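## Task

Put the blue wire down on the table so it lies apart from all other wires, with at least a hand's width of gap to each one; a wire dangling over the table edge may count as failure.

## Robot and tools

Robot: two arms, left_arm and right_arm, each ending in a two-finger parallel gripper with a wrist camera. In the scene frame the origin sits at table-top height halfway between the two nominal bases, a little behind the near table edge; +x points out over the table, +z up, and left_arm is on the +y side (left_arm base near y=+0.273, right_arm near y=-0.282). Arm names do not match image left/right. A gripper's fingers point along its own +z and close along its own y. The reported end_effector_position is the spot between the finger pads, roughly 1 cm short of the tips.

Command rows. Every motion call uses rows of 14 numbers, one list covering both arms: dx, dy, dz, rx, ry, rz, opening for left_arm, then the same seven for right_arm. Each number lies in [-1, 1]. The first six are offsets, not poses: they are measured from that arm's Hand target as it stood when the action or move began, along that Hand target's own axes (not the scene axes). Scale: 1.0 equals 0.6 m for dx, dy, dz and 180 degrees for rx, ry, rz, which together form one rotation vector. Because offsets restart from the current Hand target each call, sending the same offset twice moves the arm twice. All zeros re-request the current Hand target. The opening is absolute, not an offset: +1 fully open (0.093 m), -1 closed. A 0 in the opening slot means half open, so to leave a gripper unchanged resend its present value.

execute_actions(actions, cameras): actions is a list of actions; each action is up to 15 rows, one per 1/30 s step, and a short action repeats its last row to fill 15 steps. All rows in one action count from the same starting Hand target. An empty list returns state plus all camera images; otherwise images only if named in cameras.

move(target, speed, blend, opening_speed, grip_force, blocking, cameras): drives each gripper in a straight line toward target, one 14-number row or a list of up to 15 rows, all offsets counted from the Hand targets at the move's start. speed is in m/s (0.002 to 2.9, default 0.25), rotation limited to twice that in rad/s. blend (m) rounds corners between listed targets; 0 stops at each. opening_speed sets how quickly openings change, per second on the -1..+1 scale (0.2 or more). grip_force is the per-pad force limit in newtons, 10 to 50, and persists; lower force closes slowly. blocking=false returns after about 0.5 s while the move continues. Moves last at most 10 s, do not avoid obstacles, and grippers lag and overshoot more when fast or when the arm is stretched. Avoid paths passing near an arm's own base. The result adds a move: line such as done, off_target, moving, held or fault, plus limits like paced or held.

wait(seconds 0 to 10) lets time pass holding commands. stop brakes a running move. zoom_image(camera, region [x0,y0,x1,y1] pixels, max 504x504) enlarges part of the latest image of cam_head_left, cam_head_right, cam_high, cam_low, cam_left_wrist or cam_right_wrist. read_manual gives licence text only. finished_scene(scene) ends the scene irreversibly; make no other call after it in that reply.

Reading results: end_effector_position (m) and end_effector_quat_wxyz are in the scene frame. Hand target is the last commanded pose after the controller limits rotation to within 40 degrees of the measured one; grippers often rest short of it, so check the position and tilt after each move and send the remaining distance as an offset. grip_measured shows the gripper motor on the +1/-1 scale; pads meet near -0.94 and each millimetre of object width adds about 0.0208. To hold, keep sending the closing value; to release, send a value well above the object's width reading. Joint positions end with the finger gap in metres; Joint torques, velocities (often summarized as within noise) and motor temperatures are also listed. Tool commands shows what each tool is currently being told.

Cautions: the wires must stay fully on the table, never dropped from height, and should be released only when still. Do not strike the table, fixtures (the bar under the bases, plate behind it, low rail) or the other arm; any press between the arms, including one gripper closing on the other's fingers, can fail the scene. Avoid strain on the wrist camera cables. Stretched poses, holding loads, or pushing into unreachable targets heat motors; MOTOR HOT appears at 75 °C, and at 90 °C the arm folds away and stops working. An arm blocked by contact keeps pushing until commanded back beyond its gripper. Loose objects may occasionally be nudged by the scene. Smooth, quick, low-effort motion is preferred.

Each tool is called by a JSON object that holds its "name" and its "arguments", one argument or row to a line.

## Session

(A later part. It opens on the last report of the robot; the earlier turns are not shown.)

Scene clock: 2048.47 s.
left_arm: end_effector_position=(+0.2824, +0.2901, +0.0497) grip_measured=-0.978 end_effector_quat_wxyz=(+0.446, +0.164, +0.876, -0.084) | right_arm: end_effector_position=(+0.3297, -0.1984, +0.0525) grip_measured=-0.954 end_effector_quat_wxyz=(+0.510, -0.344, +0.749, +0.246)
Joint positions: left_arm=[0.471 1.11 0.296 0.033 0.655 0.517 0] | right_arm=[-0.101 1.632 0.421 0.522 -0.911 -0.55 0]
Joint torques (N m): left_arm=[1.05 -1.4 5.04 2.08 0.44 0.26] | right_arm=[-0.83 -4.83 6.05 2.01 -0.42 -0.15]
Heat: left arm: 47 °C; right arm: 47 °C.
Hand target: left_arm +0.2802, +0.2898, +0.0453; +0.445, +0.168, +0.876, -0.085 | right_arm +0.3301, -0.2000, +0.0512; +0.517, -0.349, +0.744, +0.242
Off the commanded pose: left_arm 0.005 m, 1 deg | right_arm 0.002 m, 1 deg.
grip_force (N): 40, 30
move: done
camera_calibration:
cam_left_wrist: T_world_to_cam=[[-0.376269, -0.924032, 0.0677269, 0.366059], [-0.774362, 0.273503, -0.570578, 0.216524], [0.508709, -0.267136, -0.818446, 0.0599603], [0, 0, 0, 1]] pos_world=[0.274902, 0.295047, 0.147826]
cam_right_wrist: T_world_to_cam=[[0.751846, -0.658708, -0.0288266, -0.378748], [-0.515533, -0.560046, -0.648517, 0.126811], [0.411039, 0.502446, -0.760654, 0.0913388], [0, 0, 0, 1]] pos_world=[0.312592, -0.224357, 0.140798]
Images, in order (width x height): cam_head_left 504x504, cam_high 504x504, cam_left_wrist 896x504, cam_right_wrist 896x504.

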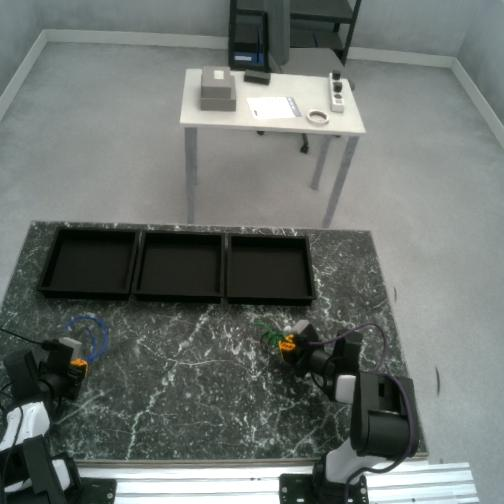

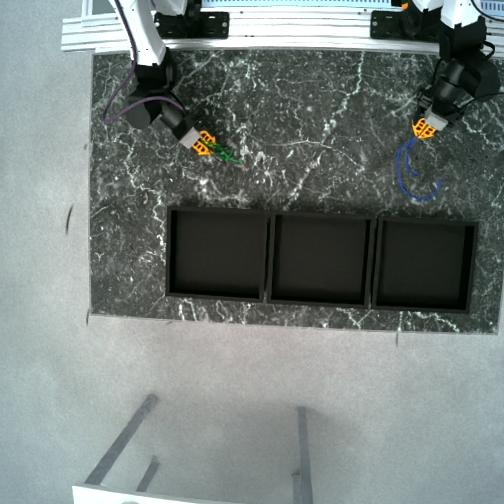

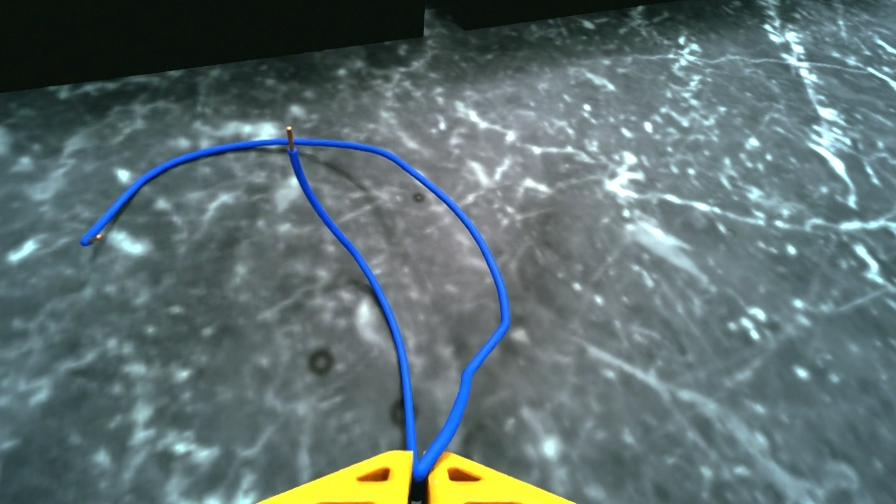

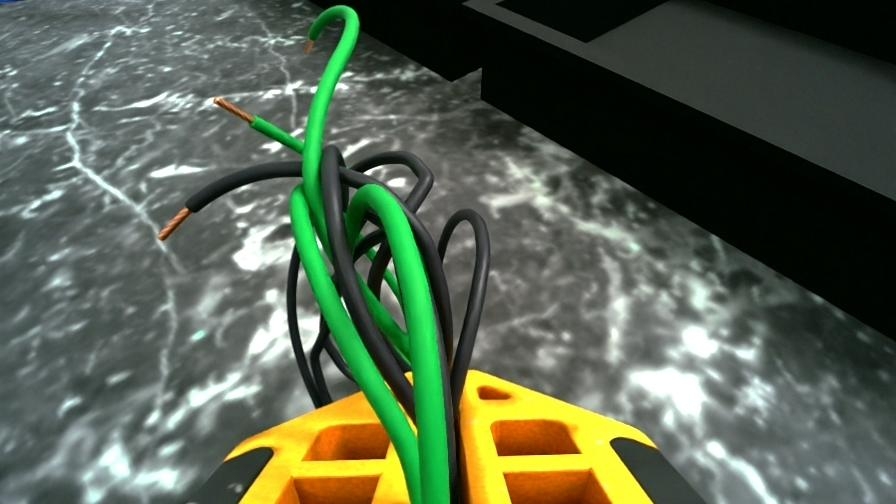

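{"name": "move", "arguments": {
  "target": [0.0296, 0, 0.0216, 0, 0, 0, -1.0, 0.0343, 0, 0.0128, 0, 0, 0, -1.0],
  "speed": 0.05,
  "cameras": ["cam_left_wrist", "cam_right_wrist"]
}}

{"name": "move", "arguments": {
  "target": [0, 0, 0, 0, 0, 0, -0.5, 0, 0, 0, 0, 0, 0, 0.3],
  "speed": 0.05,
  "opening_speed": 0.6,
  "cameras": ["cam_left_wrist", "cam_right_wrist"]
}}

Scene clock: 2066.37 s.
left_arm: end_effector_position=(+0.2833, +0.2913, +0.0284) grip_measured=-0.978 end_effector_quat_wxyz=(+0.448, +0.165, +0.875, -0.083) | right_arm: end_effector_position=(+0.3306, -0.1987, +0.0325) grip_measured=-0.954 end_effector_quat_wxyz=(+0.514, -0.346, +0.745, +0.246)
Joint positions: left_arm=[0.471 1.22 0.238 0.207 0.656 0.517 0] | right_arm=[-0.106 1.75 0.397 0.669 -0.921 -0.556 0]
Joint torques (N m): left_arm=[0.55 -1.68 4.41 2.12 0.4 0.2] | right_arm=[-0.62 -5.07 5.18 1.95 -0.34 -0.12]
Heat: left arm: 45 °C; right arm: 48 °C.
Hand target: left_arm +0.2801, +0.2898, +0.0232; +0.445, +0.168, +0.876, -0.085 | right_arm +0.3300, -0.2000, +0.0292; +0.516, -0.349, +0.744, +0.242
Off the commanded pose: left_arm 0.006 m, 1 deg | right_arm 0.004 m, 1 deg.
grip_force (N): 40, 30
move: done
camera_calibration:
cam_left_wrist: T_world_to_cam=[[-0.377547, -0.923745, 0.0644544, 0.369249], [-0.771171, 0.275129, -0.574108, 0.203555], [0.512596, -0.266458, -0.816239, 0.0411273], [0, 0, 0, 1]] pos_world=[0.275303, 0.296046, 0.126633]
cam_right_wrist: T_world_to_cam=[[0.755131, -0.655213, -0.0217537, -0.380814], [-0.505561, -0.560892, -0.655598, 0.11101], [0.417354, 0.50606, -0.754797, 0.0743265], [0, 0, 0, 1]] pos_world=[0.312667, -0.224863, 0.120595]
Images, in order (width x height): cam_left_wrist 896x504, cam_right_wrist 896x504.

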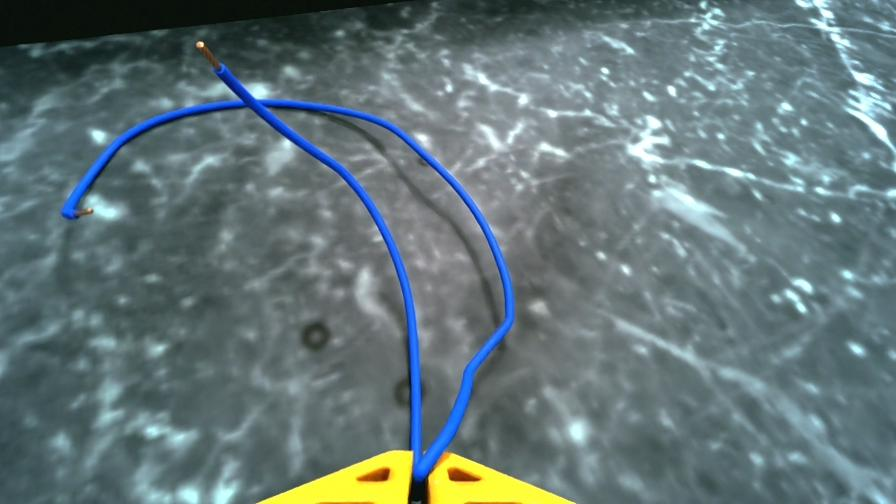

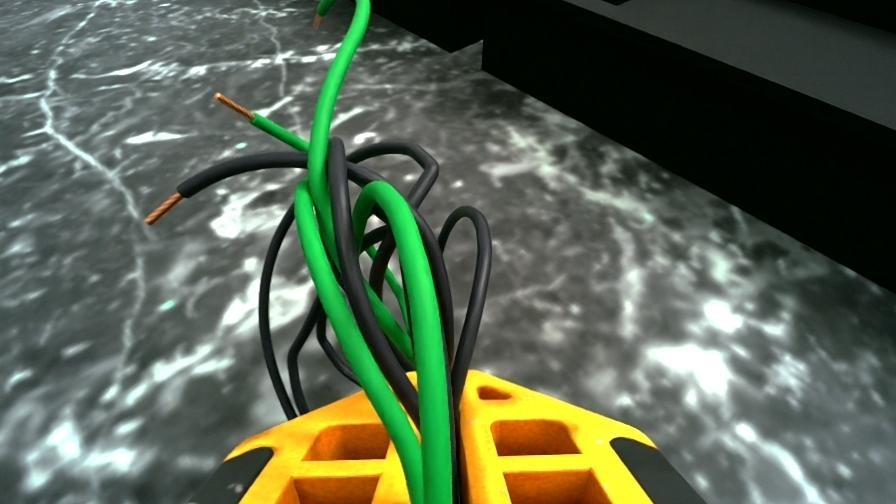

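Scene clock: 2068.73 s.
left_arm: end_effector_position=(+0.2833, +0.2913, +0.0284) grip_measured=-0.502 end_effector_quat_wxyz=(+0.448, +0.165, +0.875, -0.083) | right_arm: end_effector_position=(+0.3308, -0.1987, +0.0328) grip_measured=+0.299 end_effector_quat_wxyz=(+0.514, -0.347, +0.745, +0.245)
Joint positions: left_arm=[0.471 1.221 0.238 0.207 0.656 0.517 0.021] | right_arm=[-0.106 1.75 0.397 0.671 -0.921 -0.556 0.06]
Joint torques (N m): left_arm=[0.57 -1.7 4.4 2.07 0.4 0.2] | right_arm=[-0.61 -5.07 5.18 1.94 -0.34 -0.12]
Heat: left arm: 45 °C; right arm: 48 °C.
Hand target: left_arm +0.2801, +0.2898, +0.0232; +0.445, +0.168, +0.876, -0.085 | right_arm +0.3301, -0.2000, +0.0293; +0.517, -0.349, +0.744, +0.242
Off the commanded pose: left_arm 0.006 m, 1 deg | right_arm 0.004 m, 1 deg.
grip_force (N): 40, 30
move: done
camera_calibration:
cam_left_wrist: T_world_to_cam=[[-0.377547, -0.923745, 0.0644544, 0.369385], [-0.771171, 0.275129, -0.574108, 0.203548], [0.512596, -0.266458, -0.816239, 0.0410211], [0, 0, 0, 1]] pos_world=[0.275403, 0.296146, 0.126533]
cam_right_wrist: T_world_to_cam=[[0.755094, -0.655297, -0.0204797, -0.380967], [-0.504637, -0.56098, -0.656234, 0.110908], [0.41854, 0.505853, -0.754279, 0.0739994], [0, 0, 0, 1]] pos_world=[0.312662, -0.224863, 0.120796]
Images, in order (width x height): cam_left_wrist 896x504, cam_right_wrist 896x504.

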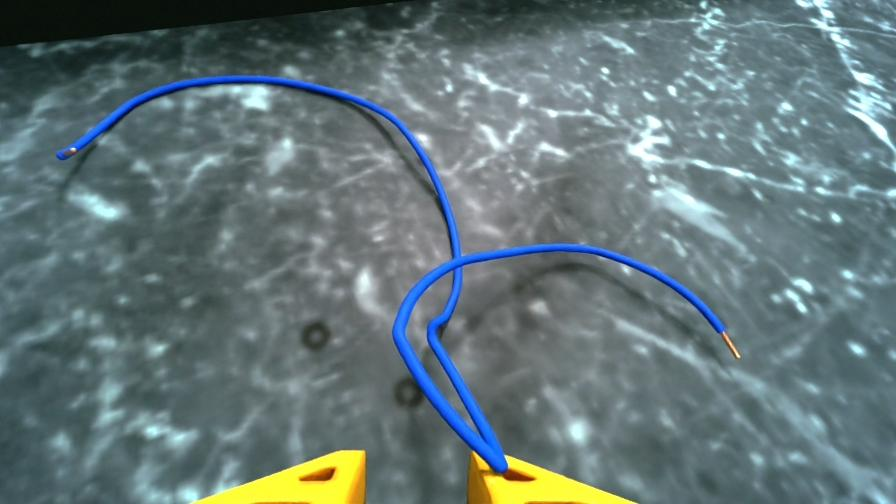

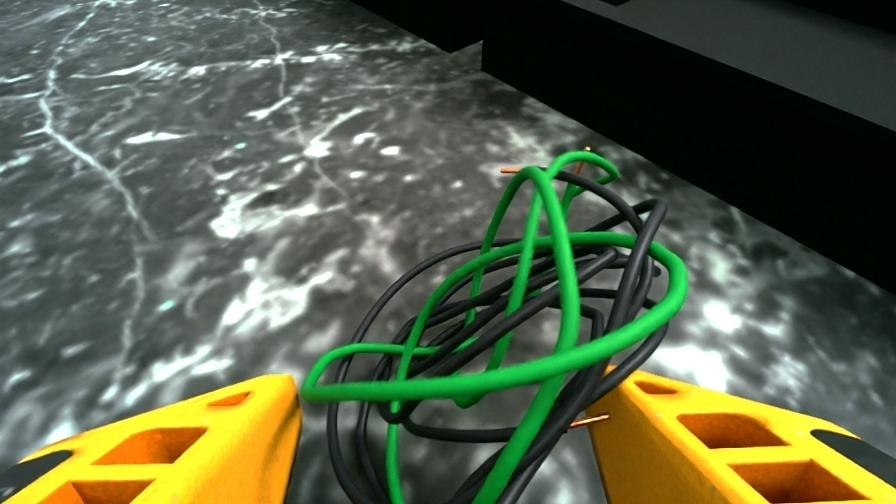

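{"name": "move", "arguments": {
  "target": [
    [0, 0, -0.03, 0, 0, 0, -0.3, 0, 0, 0, 0, 0, 0, 1.0],
    [0, 0, -0.15, 0, 0, 0, -0.3, 0, 0, -0.17, 0, 0, 0, 1.0],
    [-0.15, 0, -0.25, 0, 0, 0, -0.3, -0.15, 0, -0.25, 0, 0, 0, 1.0]
  ],
  "speed": 0.1,
  "cameras": ["all"]
}}

Scene clock: 2085.53 s.
left_arm: end_effector_position=(+0.2162, +0.3139, +0.1791) grip_measured=-0.302 end_effector_quat_wxyz=(+0.441, +0.163, +0.878, -0.087) | right_arm: end_effector_position=(+0.2574, -0.2807, +0.1546) grip_measured=+1.000 end_effector_quat_wxyz=(+0.504, -0.340, +0.753, +0.253)
Joint positions: left_arm=[0.91 0.878 0.799 -1.085 0.908 1.034 0.031] | right_arm=[-0.565 1.291 0.786 -0.915 -1.161 -1.357 0.093]
Joint torques (N m): left_arm=[1.01 -0.2 7.82 1.04 0.65 0.27] | right_arm=[-0.68 -4.94 10.86 0.47 -0.73 -0.17]
Motor temperatures (°C): left_arm=[23 44 37 35 23 21 22] | right_arm=[25 34 33 45 22 21 23]
Heat: left arm: 44 °C; right arm: 45 °C.
Hand target: left_arm +0.2169, +0.3150, +0.1844; +0.445, +0.168, +0.876, -0.085 | right_arm +0.2602, -0.2838, +0.1659; +0.516, -0.349, +0.744, +0.242
Off the commanded pose: left_arm 0.005 m, 1 deg | right_arm 0.012 m, 2 deg.
grip_force (N): 40, 30
move: off_target (right_arm)
camera_calibration:
cam_left_wrist: T_world_to_cam=[[-0.376629, -0.923146, 0.077148, 0.352547], [-0.780688, 0.271468, -0.562878, 0.233296], [0.498676, -0.272225, -0.822932, 0.210579], [0, 0, 0, 1]] pos_world=[0.2099, 0.319445, 0.277411]
cam_right_wrist: T_world_to_cam=[[0.752728, -0.656525, -0.0487461, -0.372143], [-0.526192, -0.555491, -0.643857, 0.112955], [0.39563, 0.510299, -0.763591, 0.246729], [0, 0, 0, 1]] pos_world=[0.241945, -0.307481, 0.242987]

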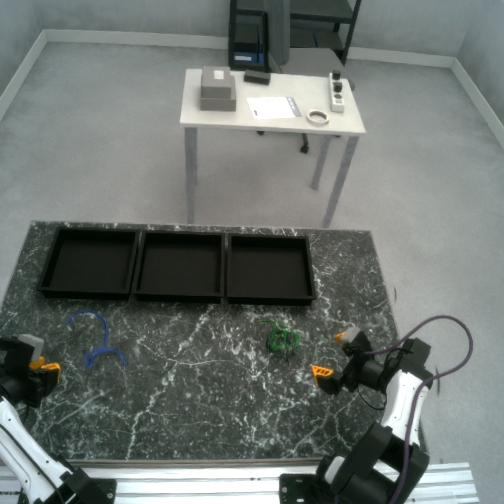

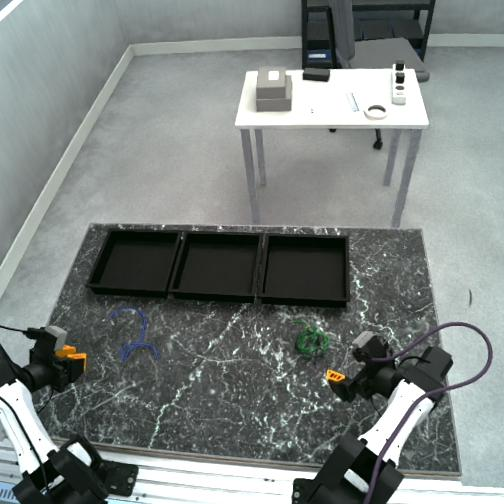

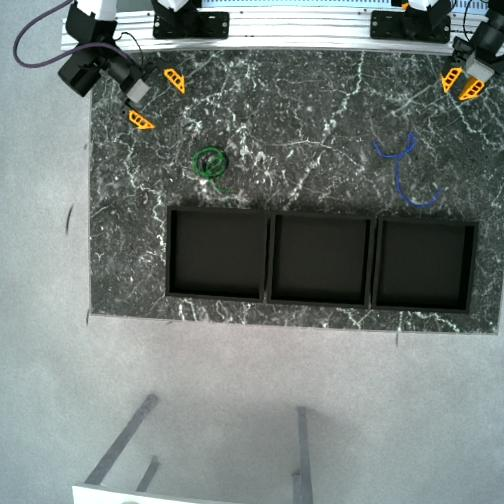

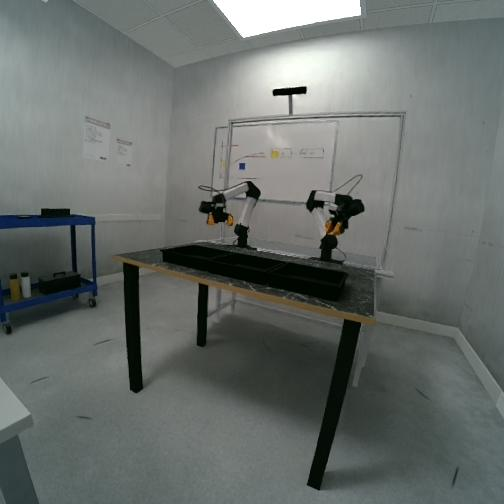

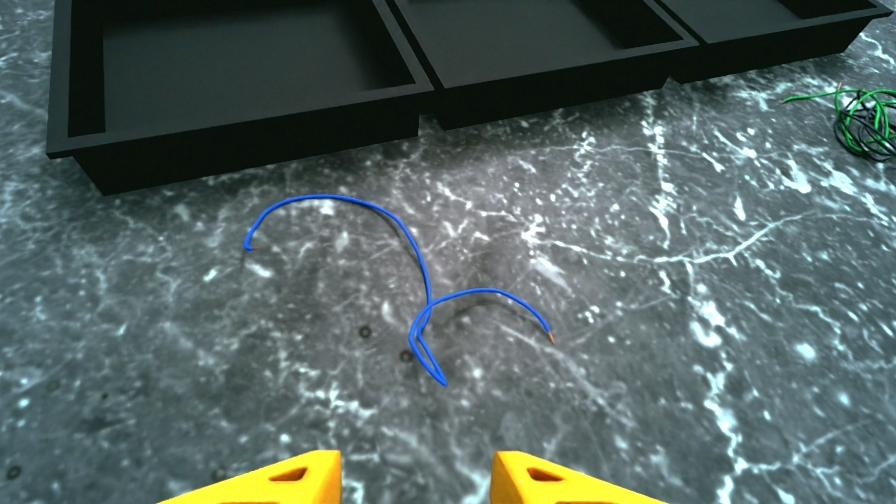

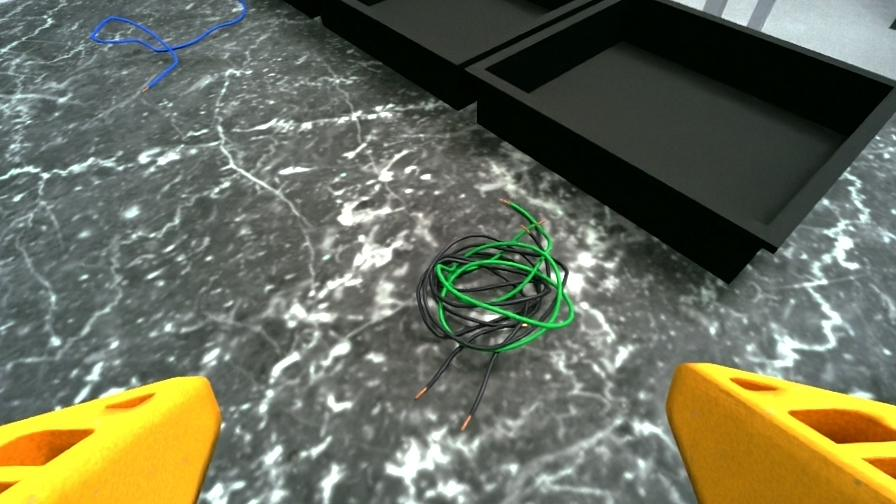

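{"name": "finished_scene", "arguments": {
  "scene": 1
}}

The scene is finished: the task was done.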